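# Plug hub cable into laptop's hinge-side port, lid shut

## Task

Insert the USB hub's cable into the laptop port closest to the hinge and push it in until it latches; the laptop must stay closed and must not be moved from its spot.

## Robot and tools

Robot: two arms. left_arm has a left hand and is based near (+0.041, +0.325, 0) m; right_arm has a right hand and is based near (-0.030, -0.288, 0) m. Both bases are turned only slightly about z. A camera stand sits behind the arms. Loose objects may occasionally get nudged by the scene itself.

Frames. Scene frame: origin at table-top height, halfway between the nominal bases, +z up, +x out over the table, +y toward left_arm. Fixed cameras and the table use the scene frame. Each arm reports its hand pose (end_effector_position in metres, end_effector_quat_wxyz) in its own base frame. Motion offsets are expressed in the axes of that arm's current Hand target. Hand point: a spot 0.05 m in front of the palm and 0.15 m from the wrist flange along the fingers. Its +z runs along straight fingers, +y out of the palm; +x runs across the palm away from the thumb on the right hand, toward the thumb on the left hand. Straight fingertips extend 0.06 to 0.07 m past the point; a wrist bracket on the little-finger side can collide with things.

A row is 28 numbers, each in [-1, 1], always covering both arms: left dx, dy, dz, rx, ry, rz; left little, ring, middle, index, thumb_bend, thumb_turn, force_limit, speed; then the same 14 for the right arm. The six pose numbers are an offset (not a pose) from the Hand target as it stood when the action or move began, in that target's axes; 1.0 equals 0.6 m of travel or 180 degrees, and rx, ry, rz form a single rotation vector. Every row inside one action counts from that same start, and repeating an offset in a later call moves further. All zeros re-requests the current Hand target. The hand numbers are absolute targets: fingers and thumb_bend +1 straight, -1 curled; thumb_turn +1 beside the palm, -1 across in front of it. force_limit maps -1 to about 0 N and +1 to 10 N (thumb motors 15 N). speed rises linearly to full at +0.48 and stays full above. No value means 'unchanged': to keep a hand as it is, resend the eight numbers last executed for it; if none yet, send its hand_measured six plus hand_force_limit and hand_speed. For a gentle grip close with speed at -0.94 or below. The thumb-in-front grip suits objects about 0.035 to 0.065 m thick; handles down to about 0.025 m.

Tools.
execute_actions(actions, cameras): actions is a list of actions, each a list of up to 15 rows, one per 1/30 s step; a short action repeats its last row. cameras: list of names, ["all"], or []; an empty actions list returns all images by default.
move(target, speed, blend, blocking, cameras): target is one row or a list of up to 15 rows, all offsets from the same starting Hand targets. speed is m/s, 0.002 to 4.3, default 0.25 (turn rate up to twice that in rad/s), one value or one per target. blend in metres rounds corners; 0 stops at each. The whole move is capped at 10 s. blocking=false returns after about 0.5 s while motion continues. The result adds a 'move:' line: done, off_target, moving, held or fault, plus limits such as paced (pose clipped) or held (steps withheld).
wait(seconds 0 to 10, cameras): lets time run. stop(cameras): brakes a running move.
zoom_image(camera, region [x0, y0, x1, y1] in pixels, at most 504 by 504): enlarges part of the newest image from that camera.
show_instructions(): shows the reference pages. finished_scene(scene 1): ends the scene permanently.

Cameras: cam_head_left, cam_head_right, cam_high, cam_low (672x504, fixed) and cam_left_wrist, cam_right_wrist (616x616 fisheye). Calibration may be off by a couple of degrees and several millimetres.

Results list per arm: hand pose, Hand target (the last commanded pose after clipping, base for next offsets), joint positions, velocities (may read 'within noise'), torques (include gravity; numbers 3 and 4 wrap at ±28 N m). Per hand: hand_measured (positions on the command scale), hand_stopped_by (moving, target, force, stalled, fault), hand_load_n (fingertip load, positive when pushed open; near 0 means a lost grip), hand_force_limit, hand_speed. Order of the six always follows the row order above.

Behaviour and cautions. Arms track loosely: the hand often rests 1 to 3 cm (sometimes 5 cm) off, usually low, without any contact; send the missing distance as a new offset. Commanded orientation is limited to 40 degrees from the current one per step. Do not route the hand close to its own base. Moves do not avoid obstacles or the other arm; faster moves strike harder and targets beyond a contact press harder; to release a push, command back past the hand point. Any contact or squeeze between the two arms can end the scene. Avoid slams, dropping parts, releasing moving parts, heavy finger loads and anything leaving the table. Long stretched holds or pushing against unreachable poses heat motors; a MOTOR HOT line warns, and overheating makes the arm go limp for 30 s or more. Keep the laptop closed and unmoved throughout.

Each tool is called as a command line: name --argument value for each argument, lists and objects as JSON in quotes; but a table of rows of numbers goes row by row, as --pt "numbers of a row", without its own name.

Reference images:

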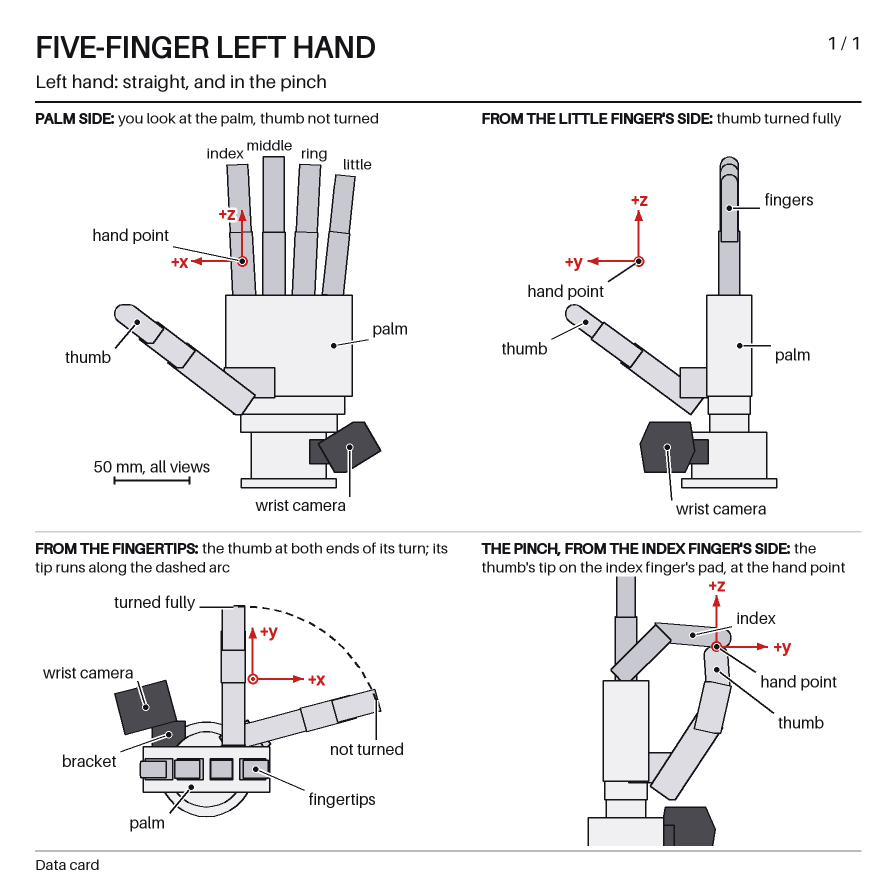

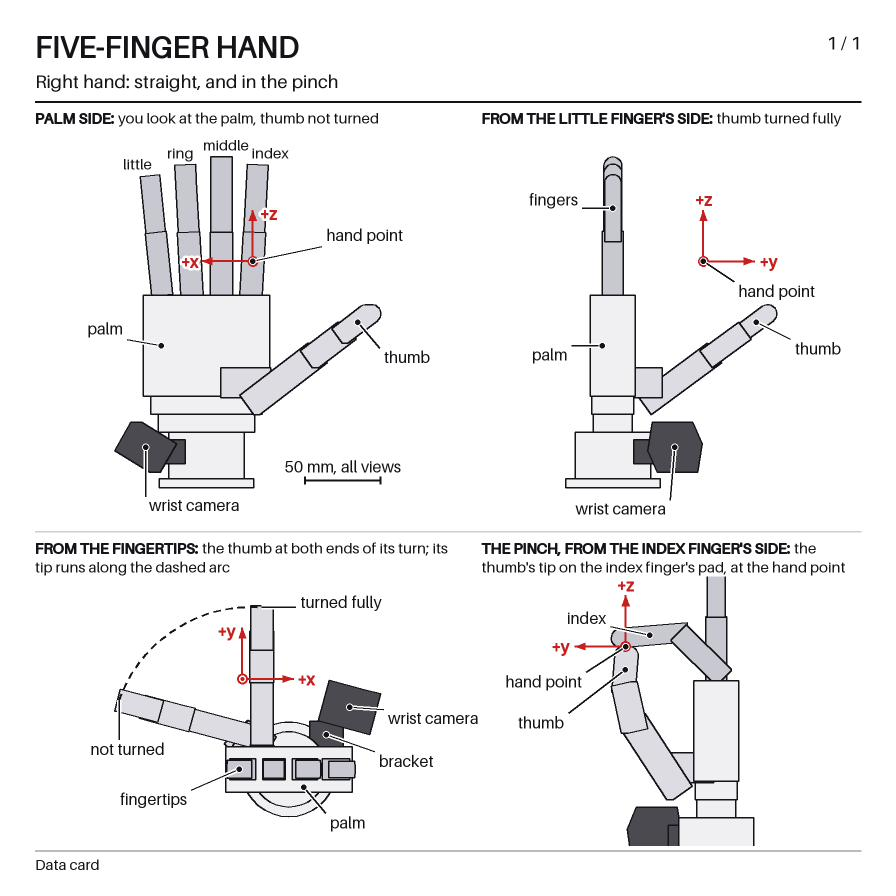

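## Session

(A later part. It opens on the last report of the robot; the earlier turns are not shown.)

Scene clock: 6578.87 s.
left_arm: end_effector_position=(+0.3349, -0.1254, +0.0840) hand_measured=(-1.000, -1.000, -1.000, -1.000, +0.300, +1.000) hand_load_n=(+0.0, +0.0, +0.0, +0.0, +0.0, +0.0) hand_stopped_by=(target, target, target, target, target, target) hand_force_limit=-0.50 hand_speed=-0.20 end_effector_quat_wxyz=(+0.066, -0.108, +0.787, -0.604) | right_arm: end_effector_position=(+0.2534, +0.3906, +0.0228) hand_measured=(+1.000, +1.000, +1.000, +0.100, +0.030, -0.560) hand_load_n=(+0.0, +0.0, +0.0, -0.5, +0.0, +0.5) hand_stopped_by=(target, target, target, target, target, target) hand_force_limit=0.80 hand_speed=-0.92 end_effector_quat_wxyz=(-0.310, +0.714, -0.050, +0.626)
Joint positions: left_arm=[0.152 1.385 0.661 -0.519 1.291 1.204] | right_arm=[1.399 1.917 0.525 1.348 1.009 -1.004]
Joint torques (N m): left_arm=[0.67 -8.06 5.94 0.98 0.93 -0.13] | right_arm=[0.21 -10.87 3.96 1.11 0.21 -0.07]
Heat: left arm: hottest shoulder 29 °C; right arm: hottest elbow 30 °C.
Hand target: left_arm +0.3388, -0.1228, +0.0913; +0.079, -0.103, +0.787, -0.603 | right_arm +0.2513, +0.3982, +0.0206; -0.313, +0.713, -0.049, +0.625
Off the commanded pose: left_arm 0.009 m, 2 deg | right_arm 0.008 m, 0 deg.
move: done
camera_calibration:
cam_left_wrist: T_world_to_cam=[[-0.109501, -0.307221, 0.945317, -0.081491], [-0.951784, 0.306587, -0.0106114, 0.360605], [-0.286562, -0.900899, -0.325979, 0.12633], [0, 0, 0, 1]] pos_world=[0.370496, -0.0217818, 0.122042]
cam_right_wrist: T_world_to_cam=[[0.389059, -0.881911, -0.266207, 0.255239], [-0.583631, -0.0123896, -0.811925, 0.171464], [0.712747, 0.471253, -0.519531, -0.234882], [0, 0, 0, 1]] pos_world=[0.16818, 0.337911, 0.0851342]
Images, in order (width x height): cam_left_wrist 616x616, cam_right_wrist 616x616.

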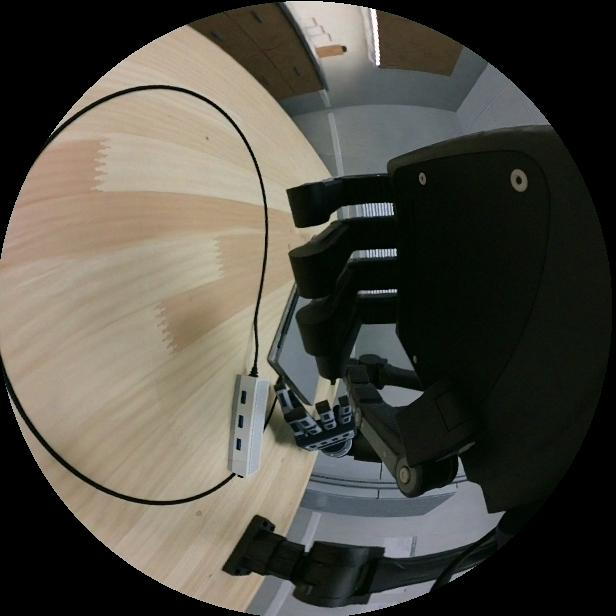

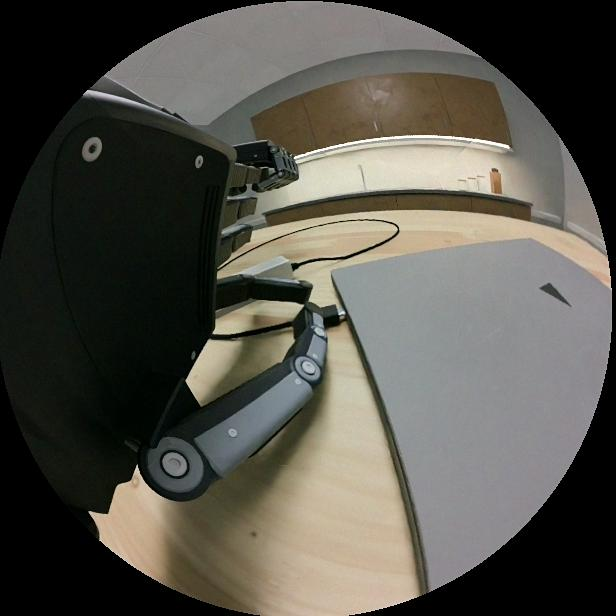

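move --target '[0,0,0,0,0,0,-1,-1,-1,-1,0.3,1,-0.5,-0.2,-0.01282,-0.0106,0.00812,0,0,0,1,1,1,0.1,0.03,-0.56,0.8,-0.92]' --speed 0.015 --cameras '["cam_left_wrist","cam_right_wrist"]'

zoom_image --camera "cam_right_wrist" --region '[290, 286, 360, 356]'

zoom_image --camera "cam_left_wrist" --region '[258, 362, 308, 412]'

Scene clock: 6587.27 s.
left_arm: end_effector_position=(+0.3349, -0.1254, +0.0840) hand_measured=(-1.000, -1.000, -1.000, -1.000, +0.300, +1.000) hand_load_n=(+0.0, +0.0, +0.0, +0.0, +0.0, -0.5) hand_stopped_by=(target, target, target, target, target, target) hand_force_limit=-0.50 hand_speed=-0.20 end_effector_quat_wxyz=(+0.066, -0.108, +0.787, -0.604) | right_arm: end_effector_position=(+0.2544, +0.4013, +0.0206) hand_measured=(+1.000, +1.000, +1.000, +0.100, +0.030, -0.560) hand_load_n=(+0.0, +0.0, +0.0, +0.0, +0.0, +0.0) hand_stopped_by=(target, target, target, target, target, target) hand_force_limit=0.80 hand_speed=-0.92 end_effector_quat_wxyz=(-0.313, +0.712, -0.052, +0.627)
Joint positions: left_arm=[0.152 1.385 0.661 -0.519 1.291 1.204] | right_arm=[1.402 1.938 0.555 1.348 1.012 -1.004]
Joint torques (N m): left_arm=[0.79 -8.12 5.94 0.96 0.94 -0.15] | right_arm=[0.21 -11.22 4.12 0.79 0.21 -0.07]
Heat: left arm: hottest shoulder 29 °C; right arm: hottest elbow 30 °C.
Hand target: left_arm +0.3388, -0.1228, +0.0913; +0.079, -0.103, +0.787, -0.603 | right_arm +0.2522, +0.4086, +0.0171; -0.313, +0.713, -0.050, +0.625
Off the commanded pose: left_arm 0.009 m, 2 deg | right_arm 0.009 m, 0 deg.
move: done
camera_calibration:
cam_left_wrist: T_world_to_cam=[[-0.109501, -0.307221, 0.945317, -0.081491], [-0.951784, 0.306587, -0.0106114, 0.360605], [-0.286562, -0.900899, -0.325979, 0.12633], [0, 0, 0, 1]] pos_world=[0.370496, -0.0217818, 0.122042]
cam_right_wrist: T_world_to_cam=[[0.389226, -0.879703, -0.273177, 0.262976], [-0.582302, -0.00519076, -0.812956, 0.167168], [0.713742, 0.475496, -0.514273, -0.243912], [0, 0, 0, 1]] pos_world=[0.169075, 0.348188, 0.0823017]
Images, in order (width x height): cam_left_wrist 616x616, cam_right_wrist 616x616.

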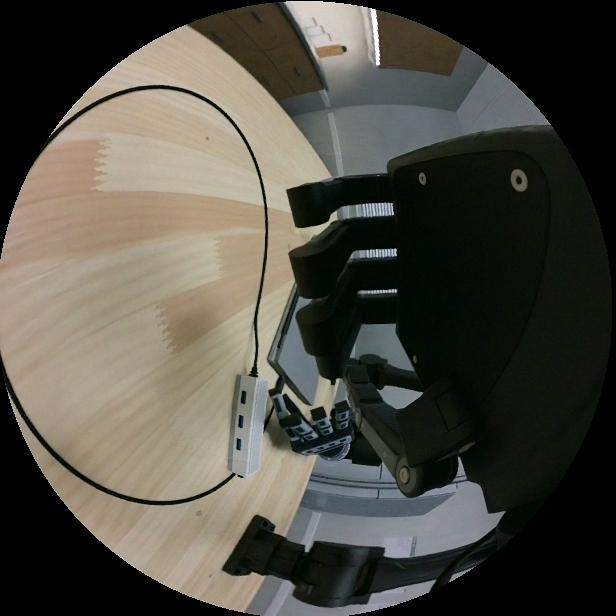

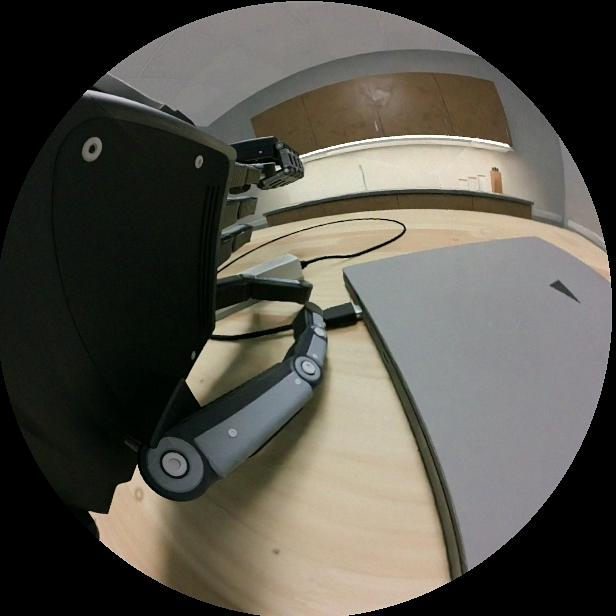

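Scaled by 7.200 from the camera's 616x616 image, which has a finer 880x880 frame.

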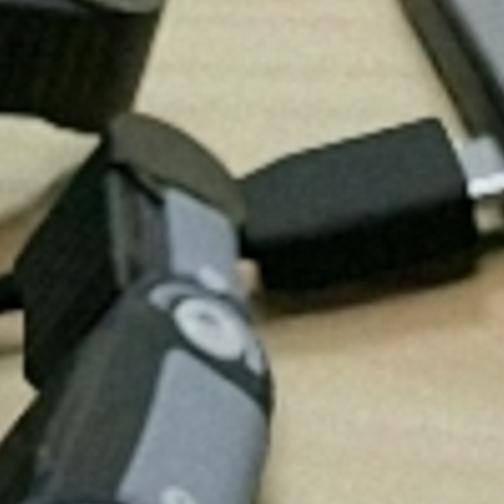

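Scaled by 10.080 from the camera's 616x616 image, which has a finer 880x880 frame.

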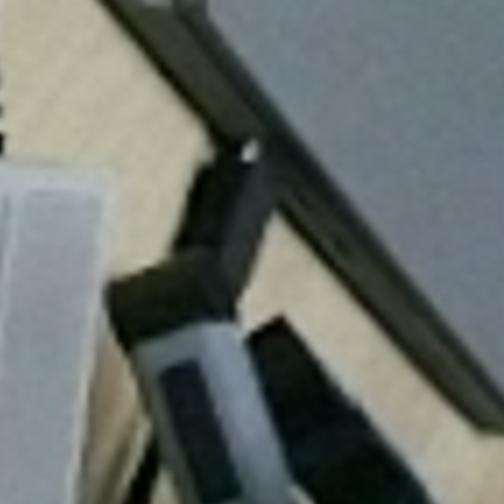

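move --target '[0,0,0,0,0,0,-1,-1,-1,-1,0.3,1,-0.5,-0.2,-0.00696,-0.00218,0.00554,0,0,0,1,1,1,0.1,0.03,-0.56,0.8,-0.92]' --speed 0.015 --cameras '["cam_left_wrist","cam_right_wrist"]'

zoom_image --camera "cam_right_wrist" --region '[290, 286, 360, 356]'

zoom_image --camera "cam_left_wrist" --region '[258, 362, 308, 412]'

Scene clock: 6595.17 s.
left_arm: end_effector_position=(+0.3349, -0.1254, +0.0840) hand_measured=(-1.000, -1.000, -1.000, -1.000, +0.300, +1.000) hand_load_n=(+0.0, +0.0, +0.0, +0.0, +0.0, +0.0) hand_stopped_by=(target, target, target, target, target, target) hand_force_limit=-0.50 hand_speed=-0.20 end_effector_quat_wxyz=(+0.066, -0.108, +0.787, -0.604) | right_arm: end_effector_position=(+0.2552, +0.4059, +0.0179) hand_measured=(+1.000, +1.000, +1.000, +0.100, +0.030, -0.560) hand_load_n=(+0.0, +0.0, +0.0, +0.0, +0.0, +0.0) hand_stopped_by=(target, target, target, target, target, target) hand_force_limit=0.80 hand_speed=-0.92 end_effector_quat_wxyz=(-0.313, +0.712, -0.053, +0.627)
Joint positions: left_arm=[0.152 1.385 0.661 -0.519 1.291 1.204] | right_arm=[1.402 1.952 0.569 1.348 1.012 -1.004]
Joint torques (N m): left_arm=[0.67 -8.12 5.93 0.95 0.94 -0.14] | right_arm=[-0.03 -11.16 4.1 0.77 0.1 -0.08]
Heat: left arm: hottest shoulder 29 °C; right arm: hottest elbow 30 °C.
Hand target: left_arm +0.3388, -0.1228, +0.0913; +0.079, -0.103, +0.787, -0.603 | right_arm +0.2539, +0.4128, +0.0141; -0.313, +0.713, -0.050, +0.625
Off the commanded pose: left_arm 0.009 m, 2 deg | right_arm 0.008 m, 0 deg.
move: done
camera_calibration:
cam_left_wrist: T_world_to_cam=[[-0.109501, -0.307221, 0.945317, -0.081491], [-0.951784, 0.306587, -0.0106114, 0.360605], [-0.286562, -0.900899, -0.325979, 0.12633], [0, 0, 0, 1]] pos_world=[0.370496, -0.0217818, 0.122042]
cam_right_wrist: T_world_to_cam=[[0.389205, -0.879593, -0.27356, 0.26588], [-0.582309, -0.00482764, -0.812953, 0.165334], [0.713747, 0.475702, -0.514074, -0.248101], [0, 0, 0, 1]] pos_world=[0.169875, 0.352687, 0.0796005]
Images, in order (width x height): cam_left_wrist 616x616, cam_right_wrist 616x616.

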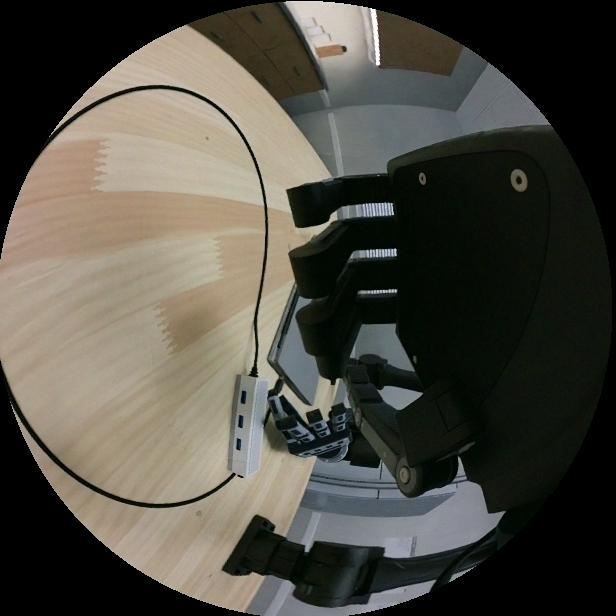

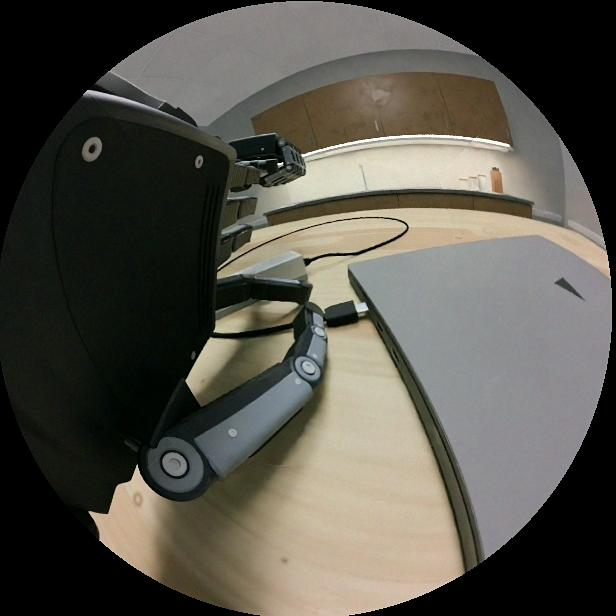

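Scaled by 7.200 from the camera's 616x616 image, which has a finer 880x880 frame.

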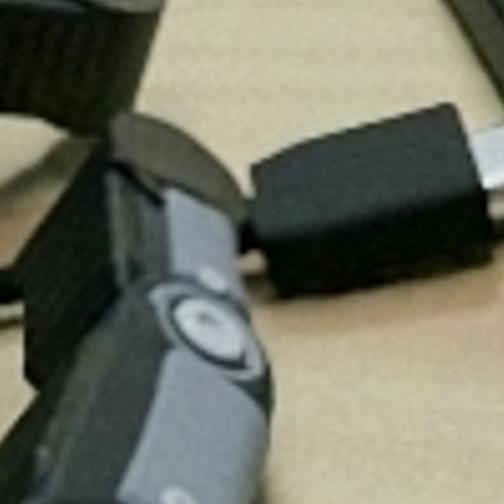

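Scaled by 10.080 from the camera's 616x616 image, which has a finer 880x880 frame.

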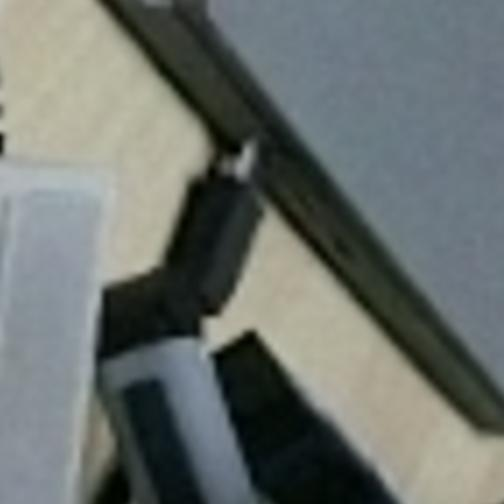

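zoom_image --camera "cam_right_wrist" --region '[320, 290, 380, 350]'

zoom_image --camera "cam_left_wrist" --region '[266, 368, 296, 398]'

Scaled by 8.400 from the camera's 616x616 image, which has a finer 880x880 frame.

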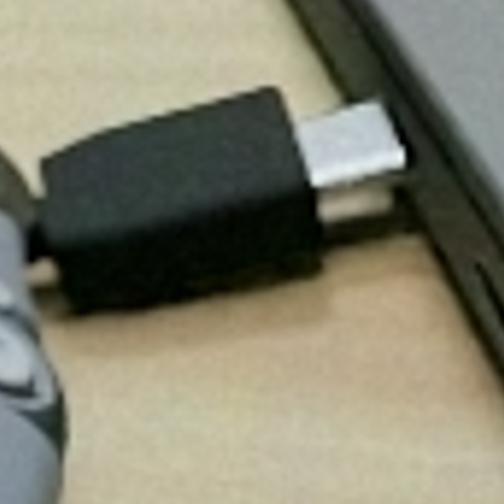

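Scaled by 16.800 from the camera's 616x616 image, which has a finer 880x880 frame.

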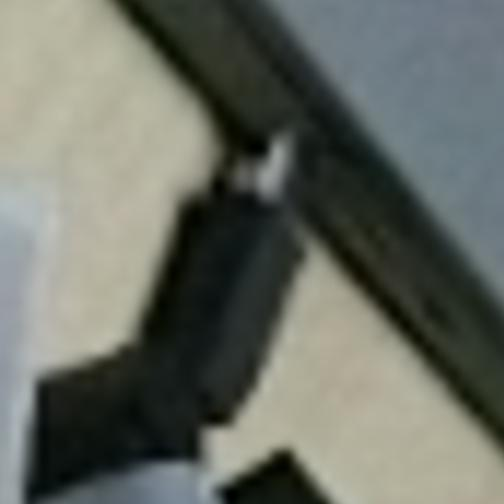

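move --pt "0 0 0 0 0 0 -1 -1 -1 -1 0.3 1 -0.5 -0.2 -0.00218 0.00115 0.00171 0 0 0 1 1 1 0.1 0.03 -0.56 0.8 -0.92" --pt "0 0 0 0 0 0 -1 -1 -1 -1 0.3 1 -0.5 -0.2 -0.00218 0.00115 0.00171 0 0 0 1 1 1 -0.35 0.03 -0.56 -0.5 -0.92" --speed 0.015 --cameras '["cam_left_wrist","cam_right_wrist"]'

zoom_image --camera "cam_right_wrist" --region '[300, 290, 370, 360]'

zoom_image --camera "cam_left_wrist" --region '[262, 366, 302, 406]'

Scene clock: 6637.67 s.
left_arm: end_effector_position=(+0.3349, -0.1254, +0.0840) hand_measured=(-1.000, -1.000, -1.000, -1.000, +0.300, +1.000) hand_load_n=(+0.0, +0.0, +0.0, +0.0, +0.0, -0.5) hand_stopped_by=(target, target, target, target, target, target) hand_force_limit=-0.50 hand_speed=-0.20 end_effector_quat_wxyz=(+0.066, -0.108, +0.787, -0.604) | right_arm: end_effector_position=(+0.2556, +0.4081, +0.0182) hand_measured=(+1.000, +1.000, +1.000, -0.182, +0.030, -0.560) hand_load_n=(+0.0, +0.0, +0.0, +2.5, +0.0, +0.5) hand_stopped_by=(target, target, target, force, target, target) hand_force_limit=-0.50 hand_speed=-0.92 end_effector_quat_wxyz=(-0.314, +0.711, -0.053, +0.627)
Joint positions: left_arm=[0.152 1.385 0.661 -0.519 1.291 1.204] | right_arm=[1.402 1.954 0.574 1.348 1.012 -1.004]
Joint torques (N m): left_arm=[0.67 -8.12 5.93 0.95 0.94 -0.15] | right_arm=[-0.15 -11.22 3.84 0.91 0.02 -0.08]
Heat: left arm: hottest shoulder 29 °C; right arm: hottest elbow 30 °C.
Hand target: left_arm +0.3388, -0.1228, +0.0913; +0.079, -0.103, +0.787, -0.603 | right_arm +0.2548, +0.4134, +0.0126; -0.313, +0.713, -0.050, +0.625
Off the commanded pose: left_arm 0.009 m, 2 deg | right_arm 0.008 m, 1 deg.
move: done
camera_calibration:
cam_left_wrist: T_world_to_cam=[[-0.109501, -0.307221, 0.945317, -0.081491], [-0.951784, 0.306587, -0.0106114, 0.360605], [-0.286562, -0.900899, -0.325979, 0.12633], [0, 0, 0, 1]] pos_world=[0.370496, -0.0217818, 0.122042]
cam_right_wrist: T_world_to_cam=[[0.389407, -0.878659, -0.276262, 0.267437], [-0.581758, -0.00209446, -0.81336, 0.164615], [0.714087, 0.477445, -0.511982, -0.250178], [0, 0, 0, 1]] pos_world=[0.170273, 0.354777, 0.0796876]
Images, in order (width x height): cam_left_wrist 616x616, cam_right_wrist 616x616.

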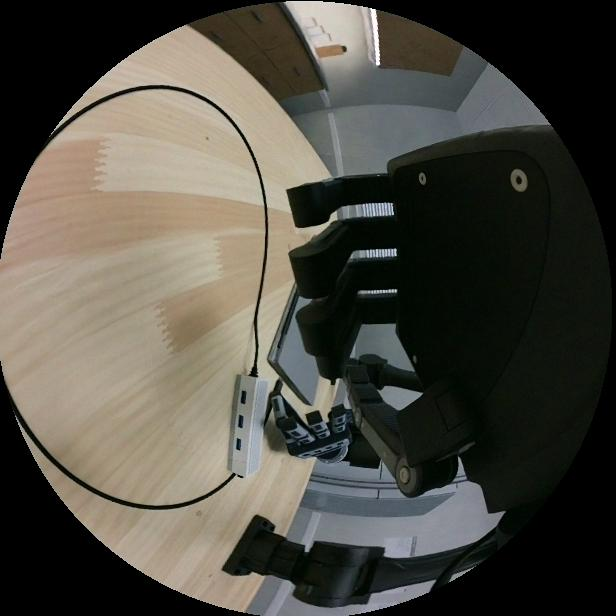

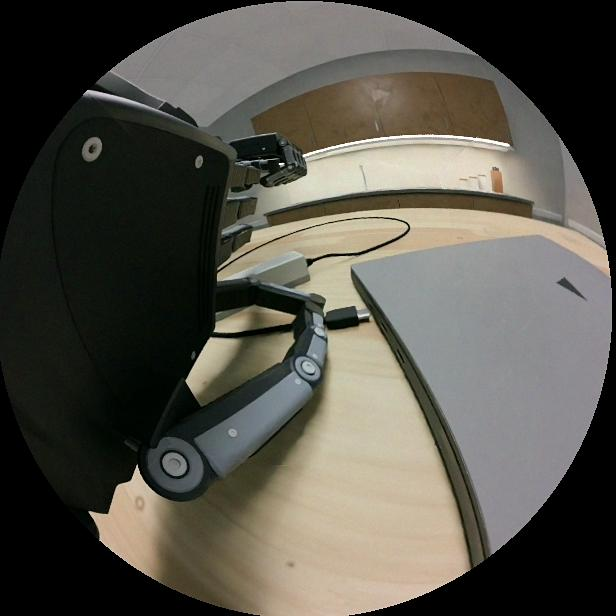

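Scaled by 7.200 from the camera's 616x616 image, which has a finer 880x880 frame.

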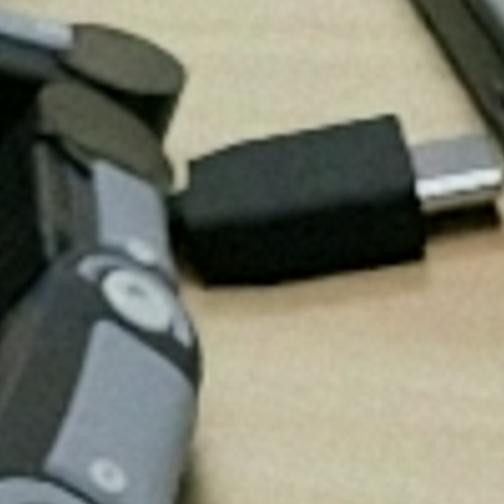

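Scaled by 12.600 from the camera's 616x616 image, which has a finer 880x880 frame.

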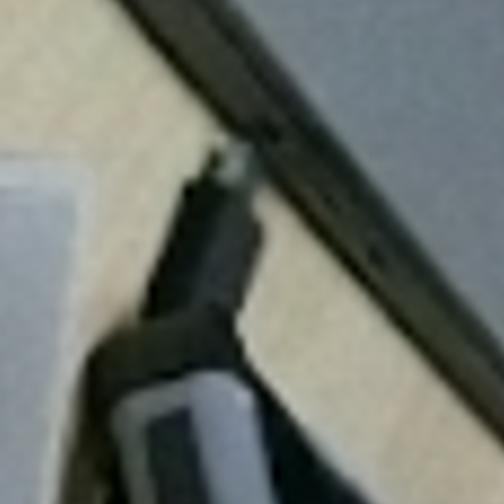

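move --target '[0,0,0,0,0,0,-1,-1,-1,-1,0.3,1,-0.5,-0.2,0.0000,0.0000,0.0000,0,0,0,1,1,1,-0.36,0.03,-0.56,0.1,-0.92]' --speed 0.015 --cameras '[]'

Scene clock: 6646.13 s.
left_arm: end_effector_position=(+0.3349, -0.1254, +0.0840) hand_measured=(-1.000, -1.000, -1.000, -1.000, +0.300, +1.000) hand_load_n=(+0.0, +0.0, +0.0, +0.0, +0.0, +0.0) hand_stopped_by=(target, target, target, target, target, target) hand_force_limit=-0.50 hand_speed=-0.20 end_effector_quat_wxyz=(+0.066, -0.108, +0.787, -0.604) | right_arm: end_effector_position=(+0.2556, +0.4081, +0.0182) hand_measured=(+1.000, +1.000, +1.000, -0.196, +0.030, -0.560) hand_load_n=(+0.0, +0.0, +0.0, +6.0, +0.0, +0.5) hand_stopped_by=(target, target, target, force, target, target) hand_force_limit=0.10 hand_speed=-0.92 end_effector_quat_wxyz=(-0.314, +0.711, -0.053, +0.627)
Joint positions: left_arm=[0.152 1.385 0.661 -0.519 1.291 1.204] | right_arm=[1.402 1.954 0.574 1.348 1.012 -1.004]
Joint torques (N m): left_arm=[0.73 -8 5.98 0.94 0.94 -0.15] | right_arm=[-0.15 -11.16 3.82 0.94 0.02 -0.08]
Heat: left arm: hottest shoulder 29 °C; right arm: hottest elbow 30 °C.
Hand target: left_arm +0.3388, -0.1228, +0.0913; +0.079, -0.103, +0.787, -0.603 | right_arm +0.2548, +0.4134, +0.0126; -0.313, +0.713, -0.050, +0.625
Off the commanded pose: left_arm 0.009 m, 2 deg | right_arm 0.008 m, 1 deg.
move: done
No camera images: "cameras" was empty.

move --target '[0,0,0,0,0,0,-1,-1,-1,-1,0.3,1,-0.5,-0.2,0.01433,-0.00848,-0.00036,0,0,0,1,1,1,-0.36,0.03,-0.56,0.1,-0.92]' --speed 0.015 --cameras '[]'

Scene clock: 6651.77 s.
left_arm: end_effector_position=(+0.3349, -0.1254, +0.0840) hand_measured=(-1.000, -1.000, -1.000, -1.000, +0.300, +1.000) hand_load_n=(+0.0, +0.0, +0.5, +0.0, +0.0, +0.0) hand_stopped_by=(target, target, target, target, target, target) hand_force_limit=-0.50 hand_speed=-0.20 end_effector_quat_wxyz=(+0.066, -0.108, +0.787, -0.604) | right_arm: end_effector_position=(+0.2555, +0.4080, +0.0177) hand_measured=(+1.000, +1.000, +1.000, -0.196, +0.030, -0.560) hand_load_n=(+0.0, +0.0, +0.0, +6.0, +0.0, +0.5) hand_stopped_by=(target, target, target, force, target, target) hand_force_limit=0.10 hand_speed=-0.92 end_effector_quat_wxyz=(-0.310, +0.714, -0.050, +0.626)
Joint positions: left_arm=[0.152 1.385 0.661 -0.519 1.291 1.204] | right_arm=[1.402 1.95 0.576 1.33 1.011 -1.004]
Joint torques (N m): left_arm=[0.62 -8.12 5.93 0.98 0.94 -0.14] | right_arm=[-0.15 -13.63 3.34 0.57 0.04 -0.08]
Heat: left arm: hottest shoulder 29 °C; right arm: hottest elbow 30 °C.
Hand target: left_arm +0.3388, -0.1228, +0.0913; +0.079, -0.103, +0.787, -0.603 | right_arm +0.2548, +0.4133, +0.0225; -0.313, +0.713, -0.049, +0.625
Off the commanded pose: left_arm 0.009 m, 2 deg | right_arm 0.007 m, 0 deg.
move: done
No camera images: "cameras" was empty.

move --target '[0,0,0,0,0,0,-1,-1,-1,-1,0.3,1,-0.5,-0.2,0.00788,-0.00466,-0.0002,0,0,0,1,1,1,-0.36,0.03,-0.56,0.1,-0.92]' --speed 0.015 --cameras '["cam_left_wrist","cam_right_wrist"]'

zoom_image --camera "cam_right_wrist" --region '[300, 290, 370, 360]'

zoom_image --camera "cam_left_wrist" --region '[262, 366, 302, 406]'

Scene clock: 6656.40 s.
left_arm: end_effector_position=(+0.3349, -0.1254, +0.0840) hand_measured=(-1.000, -1.000, -1.000, -1.000, +0.300, +1.000) hand_load_n=(+0.0, +0.0, +0.0, +0.0, +0.0, +0.0) hand_stopped_by=(target, target, target, target, target, target) hand_force_limit=-0.50 hand_speed=-0.20 end_effector_quat_wxyz=(+0.066, -0.108, +0.787, -0.604) | right_arm: end_effector_position=(+0.2554, +0.4076, +0.0183) hand_measured=(+1.000, +1.000, +1.000, -0.196, +0.030, -0.560) hand_load_n=(+0.0, +0.0, +0.0, +6.0, +0.0, +0.5) hand_stopped_by=(target, target, target, force, target, target) hand_force_limit=0.10 hand_speed=-0.92 end_effector_quat_wxyz=(-0.305, +0.717, -0.046, +0.626)
Joint positions: left_arm=[0.152 1.385 0.661 -0.519 1.291 1.204] | right_arm=[1.402 1.94 0.576 1.306 1.011 -1.004]
Joint torques (N m): left_arm=[0.67 -8.06 5.94 0.94 0.94 -0.15] | right_arm=[-0.21 -14.56 3.22 0.8 0.06 -0.09]
Heat: left arm: hottest shoulder 29 °C; right arm: hottest elbow 30 °C.
Hand target: left_arm +0.3388, -0.1228, +0.0913; +0.079, -0.103, +0.787, -0.603 | right_arm +0.2548, +0.4133, +0.0281; -0.313, +0.713, -0.049, +0.625
Off the commanded pose: left_arm 0.009 m, 2 deg | right_arm 0.011 m, 1 deg.
move: off_target (right_arm)
camera_calibration:
cam_left_wrist: T_world_to_cam=[[-0.109501, -0.307221, 0.945317, -0.081491], [-0.951784, 0.306587, -0.0106114, 0.360605], [-0.286562, -0.900899, -0.325979, 0.12633], [0, 0, 0, 1]] pos_world=[0.370496, -0.0217818, 0.122042]
cam_right_wrist: T_world_to_cam=[[0.388797, -0.885463, -0.254541, 0.269587], [-0.585499, -0.0241475, -0.810314, 0.174384], [0.711357, 0.464081, -0.527826, -0.24334], [0, 0, 0, 1]] pos_world=[0.170388, 0.35585, 0.0814854]
Images, in order (width x height): cam_left_wrist 616x616, cam_right_wrist 616x616.

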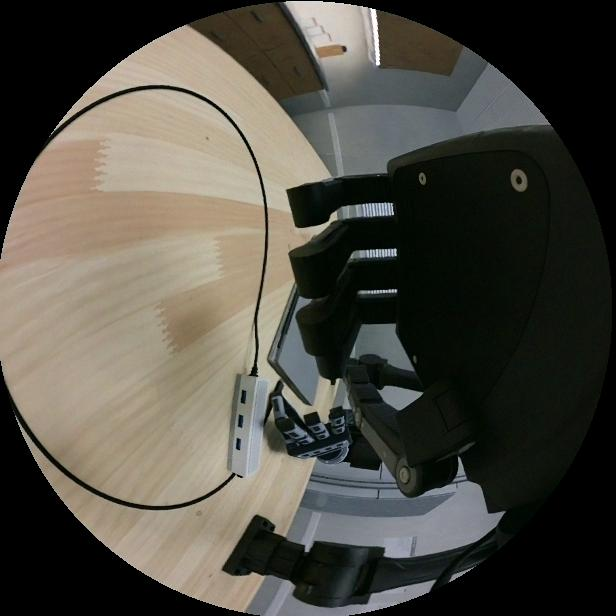

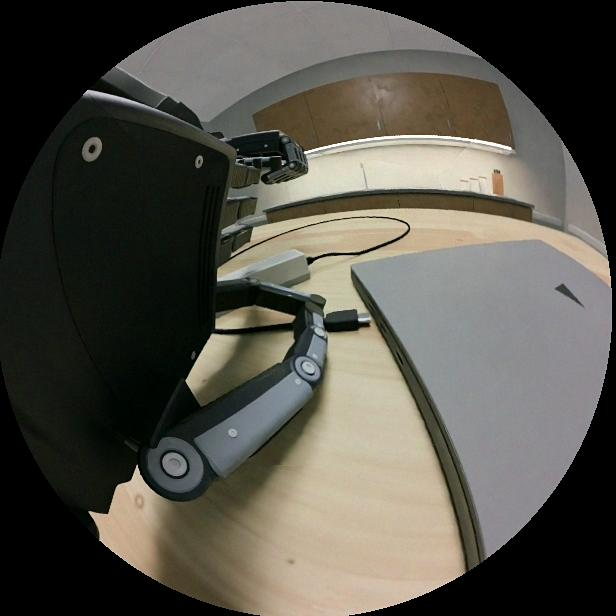

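Scaled by 7.200 from the camera's 616x616 image, which has a finer 880x880 frame.

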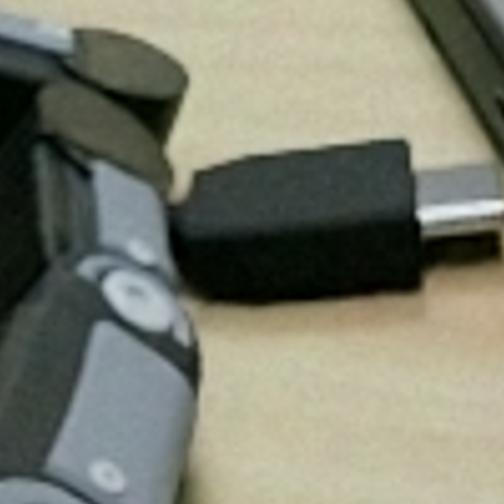

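Scaled by 12.600 from the camera's 616x616 image, which has a finer 880x880 frame.

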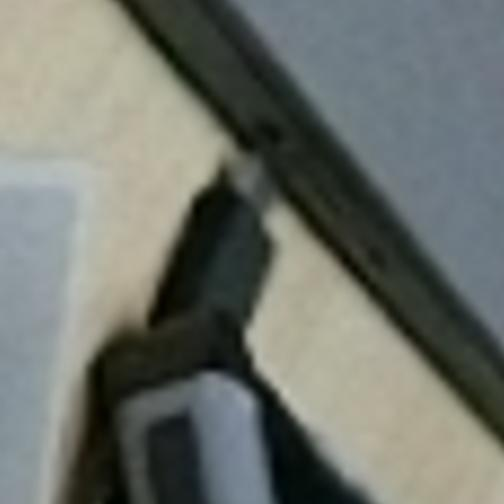

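move --pt "0 0 0 0 0 0 -1 -1 -1 -1 0.3 1 -0.5 -0.2 -0.01994 0.01176 0.0005 0 0 0 1 1 1 -0.36 0.03 -0.56 0.1 -0.92" --pt "0 0 0 0 0 0 -1 -1 -1 -1 0.3 1 -0.5 -0.2 -0.01994 0.01176 0.0005 0 0 0 1 1 1 0.05 0.03 -0.56 0.1 -0.92" --speed 0.015 --cameras '["cam_left_wrist","cam_right_wrist"]'

zoom_image --camera "cam_right_wrist" --region '[300, 290, 370, 360]'

zoom_image --camera "cam_left_wrist" --region '[262, 366, 302, 406]'

Scene clock: 6674.20 s.
left_arm: end_effector_position=(+0.3349, -0.1254, +0.0840) hand_measured=(-1.000, -1.000, -1.000, -1.000, +0.300, +1.000) hand_load_n=(+0.0, +0.0, +0.0, +0.5, +0.0, +0.0) hand_stopped_by=(target, target, target, target, target, target) hand_force_limit=-0.50 hand_speed=-0.20 end_effector_quat_wxyz=(+0.066, -0.108, +0.787, -0.604) | right_arm: end_effector_position=(+0.2555, +0.4078, +0.0173) hand_measured=(+1.000, +1.000, +1.000, +0.050, +0.030, -0.560) hand_load_n=(+0.0, +0.0, +0.0, +0.0, -0.5, -1.0) hand_stopped_by=(target, target, target, target, target, target) hand_force_limit=0.10 hand_speed=-0.92 end_effector_quat_wxyz=(-0.308, +0.715, -0.048, +0.626)
Joint positions: left_arm=[0.152 1.385 0.661 -0.519 1.291 1.204] | right_arm=[1.402 1.948 0.576 1.322 1.011 -1.004]
Joint torques (N m): left_arm=[0.79 -8 5.94 0.98 0.94 -0.15] | right_arm=[-0.15 -11.16 3.7 1.66 0.06 -0.07]
Heat: left arm: hottest shoulder 29 °C; right arm: hottest elbow 30 °C.
Hand target: left_arm +0.3388, -0.1228, +0.0913; +0.079, -0.103, +0.787, -0.603 | right_arm +0.2548, +0.4133, +0.0141; -0.313, +0.713, -0.049, +0.625
Off the commanded pose: left_arm 0.009 m, 2 deg | right_arm 0.006 m, 1 deg.
move: done
camera_calibration:
cam_left_wrist: T_world_to_cam=[[-0.109501, -0.307221, 0.945317, -0.081491], [-0.951784, 0.306587, -0.0106114, 0.360605], [-0.286562, -0.900899, -0.325979, 0.12633], [0, 0, 0, 1]] pos_world=[0.370496, -0.0217818, 0.122042]
cam_right_wrist: T_world_to_cam=[[0.389164, -0.883428, -0.260971, 0.268668], [-0.584391, -0.0177765, -0.811277, 0.170839], [0.712066, 0.468229, -0.523185, -0.245908], [0, 0, 0, 1]] pos_world=[0.170384, 0.355527, 0.0800568]
Images, in order (width x height): cam_left_wrist 616x616, cam_right_wrist 616x616.

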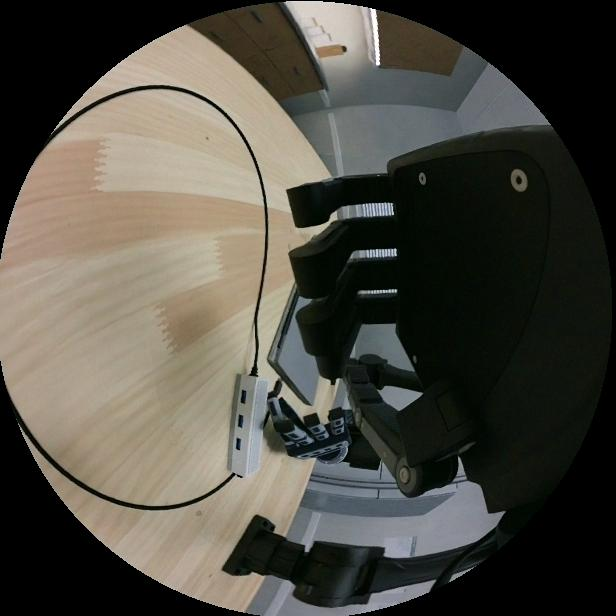

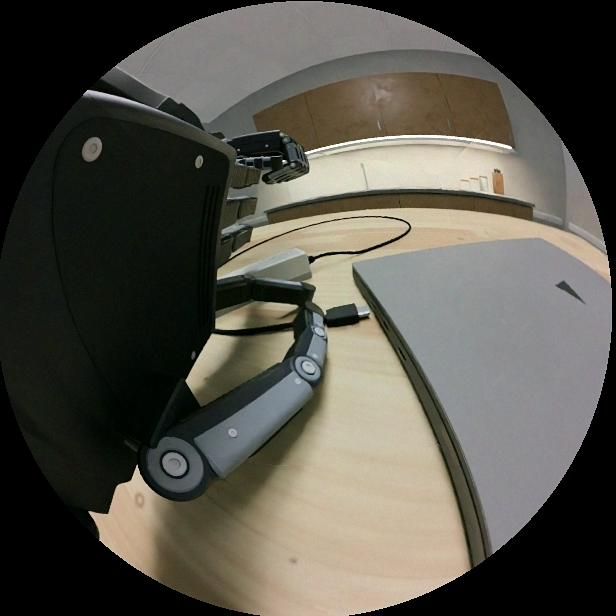

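Scaled by 7.200 from the camera's 616x616 image, which has a finer 880x880 frame.

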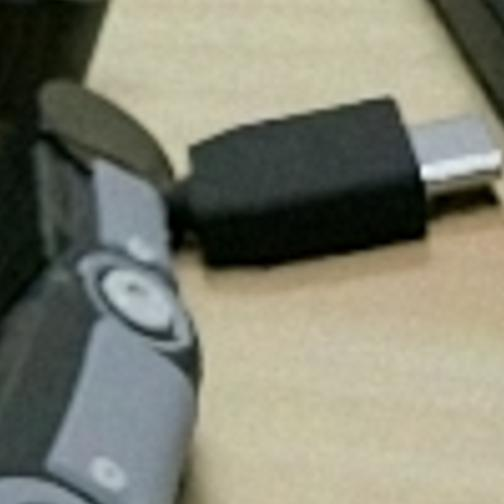

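Scaled by 12.600 from the camera's 616x616 image, which has a finer 880x880 frame.

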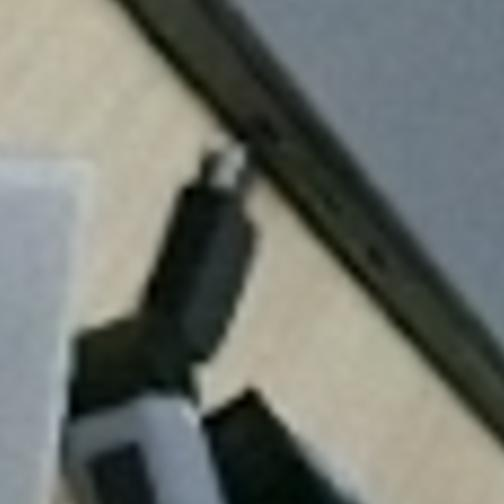

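move --target '[0,0,0,0,0,0,-1,-1,-1,-1,0.3,1,-0.5,-0.2,0.00025,0.00101,-0.01329,0,0,0,1,1,1,0.05,0.03,-0.56,0.1,-0.92]' --speed 0.015 --cameras '[]'

Scene clock: 6679.10 s.
left_arm: end_effector_position=(+0.3349, -0.1254, +0.0840) hand_measured=(-1.000, -1.000, -1.000, -1.000, +0.300, +1.000) hand_load_n=(+0.0, +0.0, +0.0, +0.0, +0.0, +0.0) hand_stopped_by=(target, target, target, target, target, target) hand_force_limit=-0.50 hand_speed=-0.20 end_effector_quat_wxyz=(+0.066, -0.108, +0.787, -0.604) | right_arm: end_effector_position=(+0.2511, +0.4085, +0.0179) hand_measured=(+1.000, +1.000, +1.000, +0.050, +0.030, -0.560) hand_load_n=(+0.0, +0.0, +0.0, +0.0, +0.5, +0.0) hand_stopped_by=(target, target, target, target, target, target) hand_force_limit=0.10 hand_speed=-0.92 end_effector_quat_wxyz=(-0.309, +0.714, -0.049, +0.626)
Joint positions: left_arm=[0.152 1.385 0.661 -0.519 1.291 1.204] | right_arm=[1.414 1.948 0.576 1.325 1.024 -1.004]
Joint torques (N m): left_arm=[0.67 -7.94 5.94 0.98 0.94 -0.14] | right_arm=[0.5 -11.34 2.54 1.87 0.19 -0.06]
Heat: left arm: hottest shoulder 29 °C; right arm: hottest elbow 30 °C.
Hand target: left_arm +0.3388, -0.1228, +0.0913; +0.079, -0.103, +0.787, -0.603 | right_arm +0.2476, +0.4096, +0.0142; -0.313, +0.713, -0.049, +0.625
Off the commanded pose: left_arm 0.009 m, 2 deg | right_arm 0.005 m, 1 deg.
move: done
No camera images: "cameras" was empty.

move --target '[0,0,0,0,0,0,-1,-1,-1,-1,0.3,1,-0.5,-0.2,0.0164,0.02917,0.00536,0,0,0,1,1,1,0.05,0.03,-0.56,0.1,-0.92]' --speed 0.02 --cameras '["cam_left_wrist","cam_right_wrist"]'

zoom_image --camera "cam_right_wrist" --region '[300, 290, 370, 360]'

zoom_image --camera "cam_left_wrist" --region '[262, 366, 302, 406]'

Scene clock: 6687.07 s.
left_arm: end_effector_position=(+0.3349, -0.1254, +0.0840) hand_measured=(-1.000, -1.000, -1.000, -1.000, +0.300, +1.000) hand_load_n=(+0.0, +0.0, +0.5, +0.0, +0.0, +0.0) hand_stopped_by=(target, target, target, target, target, target) hand_force_limit=-0.50 hand_speed=-0.20 end_effector_quat_wxyz=(+0.066, -0.108, +0.787, -0.604) | right_arm: end_effector_position=(+0.2549, +0.3978, +0.0169) hand_measured=(+1.000, +1.000, +1.000, +0.050, +0.030, -0.560) hand_load_n=(+0.0, +0.0, +0.0, +0.0, -2.0, -1.5) hand_stopped_by=(target, target, target, target, target, target) hand_force_limit=0.10 hand_speed=-0.92 end_effector_quat_wxyz=(-0.317, +0.712, -0.048, +0.624)
Joint positions: left_arm=[0.152 1.385 0.661 -0.519 1.291 1.204] | right_arm=[1.396 1.948 0.54 1.372 0.992 -1.004]
Joint torques (N m): left_arm=[0.73 -8.12 5.96 0.95 0.94 -0.14] | right_arm=[-1.32 -11.63 1.77 1.61 0.07 -0.08]
Heat: left arm: hottest shoulder 29 °C; right arm: hottest elbow 30 °C.
Hand target: left_arm +0.3388, -0.1228, +0.0913; +0.079, -0.103, +0.787, -0.603 | right_arm +0.2584, +0.3924, +0.0138; -0.313, +0.713, -0.050, +0.625
Off the commanded pose: left_arm 0.009 m, 2 deg | right_arm 0.007 m, 1 deg.
move: done
camera_calibration:
cam_left_wrist: T_world_to_cam=[[-0.109501, -0.307221, 0.945317, -0.081491], [-0.951784, 0.306587, -0.0106114, 0.360605], [-0.286562, -0.900899, -0.325979, 0.12633], [0, 0, 0, 1]] pos_world=[0.370496, -0.0217818, 0.122042]
cam_right_wrist: T_world_to_cam=[[0.401041, -0.874354, -0.273258, 0.253654], [-0.582765, -0.0133605, -0.812531, 0.167797], [0.706789, 0.485104, -0.514901, -0.246547], [0, 0, 0, 1]] pos_world=[0.170317, 0.343627, 0.0787057]
Images, in order (width x height): cam_left_wrist 616x616, cam_right_wrist 616x616.

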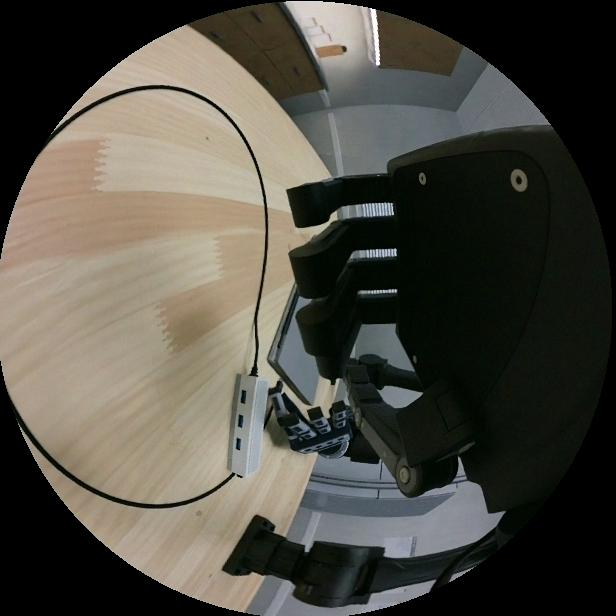

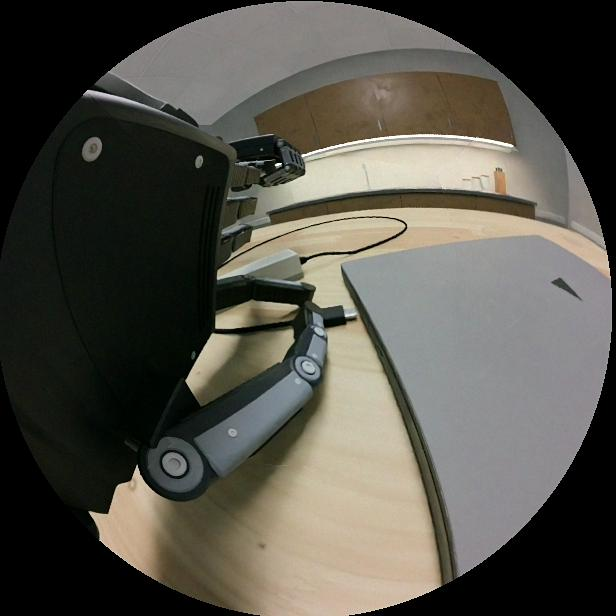

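Scaled by 7.200 from the camera's 616x616 image, which has a finer 880x880 frame.

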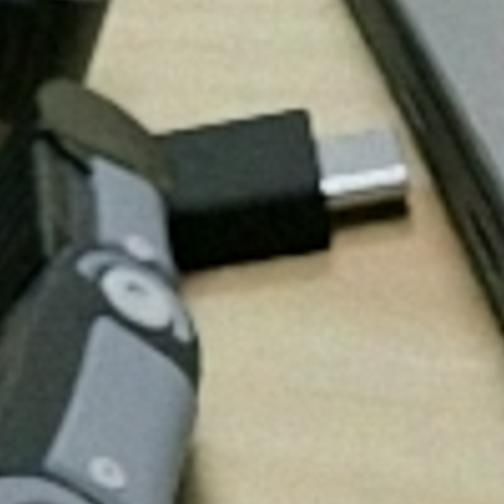

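Scaled by 12.600 from the camera's 616x616 image, which has a finer 880x880 frame.

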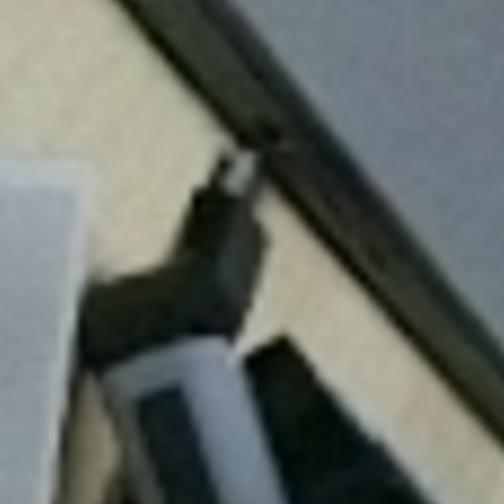

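zoom_image --camera "cam_right_wrist" --region '[322, 300, 362, 340]'

Scaled by 12.600 from the camera's 616x616 image, which has a finer 880x880 frame.

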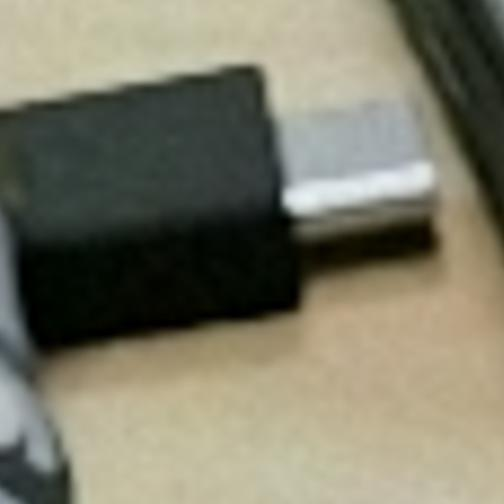

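move --target '[0,0,0,0,0,0,-1,-1,-1,-1,0.3,1,-0.5,-0.2,0.00146,0.00229,0.00389,0,0,0,1,1,1,0.05,0.03,-0.56,0.1,-0.92]' --speed 0.015 --cameras '[]'

Scene clock: 6742.80 s.
left_arm: end_effector_position=(+0.3349, -0.1254, +0.0840) hand_measured=(-1.000, -1.000, -1.000, -1.000, +0.300, +1.000) hand_load_n=(-0.5, +0.0, +0.0, +0.0, +0.0, +0.0) hand_stopped_by=(target, target, target, target, target, target) hand_force_limit=-0.50 hand_speed=-0.20 end_effector_quat_wxyz=(+0.066, -0.108, +0.787, -0.604) | right_arm: end_effector_position=(+0.2574, +0.3975, +0.0169) hand_measured=(+1.000, +1.000, +1.000, +0.050, +0.030, -0.560) hand_load_n=(+0.0, +0.0, +0.0, +0.0, -1.5, -1.5) hand_stopped_by=(target, target, target, target, target, target) hand_force_limit=0.10 hand_speed=-0.92 end_effector_quat_wxyz=(-0.317, +0.712, -0.047, +0.624)
Joint positions: left_arm=[0.152 1.385 0.661 -0.519 1.291 1.204] | right_arm=[1.389 1.948 0.54 1.372 0.985 -1.004]
Joint torques (N m): left_arm=[0.73 -8 5.9 0.98 0.94 -0.14] | right_arm=[-1.2 -11.69 1.74 1.52 0.04 -0.09]
Heat: left arm: hottest shoulder 29 °C; right arm: hottest elbow 30 °C.
Hand target: left_arm +0.3388, -0.1228, +0.0913; +0.079, -0.103, +0.787, -0.603 | right_arm +0.2611, +0.3919, +0.0138; -0.313, +0.713, -0.050, +0.625
Off the commanded pose: left_arm 0.009 m, 2 deg | right_arm 0.007 m, 1 deg.
move: done
No camera images: "cameras" was empty.


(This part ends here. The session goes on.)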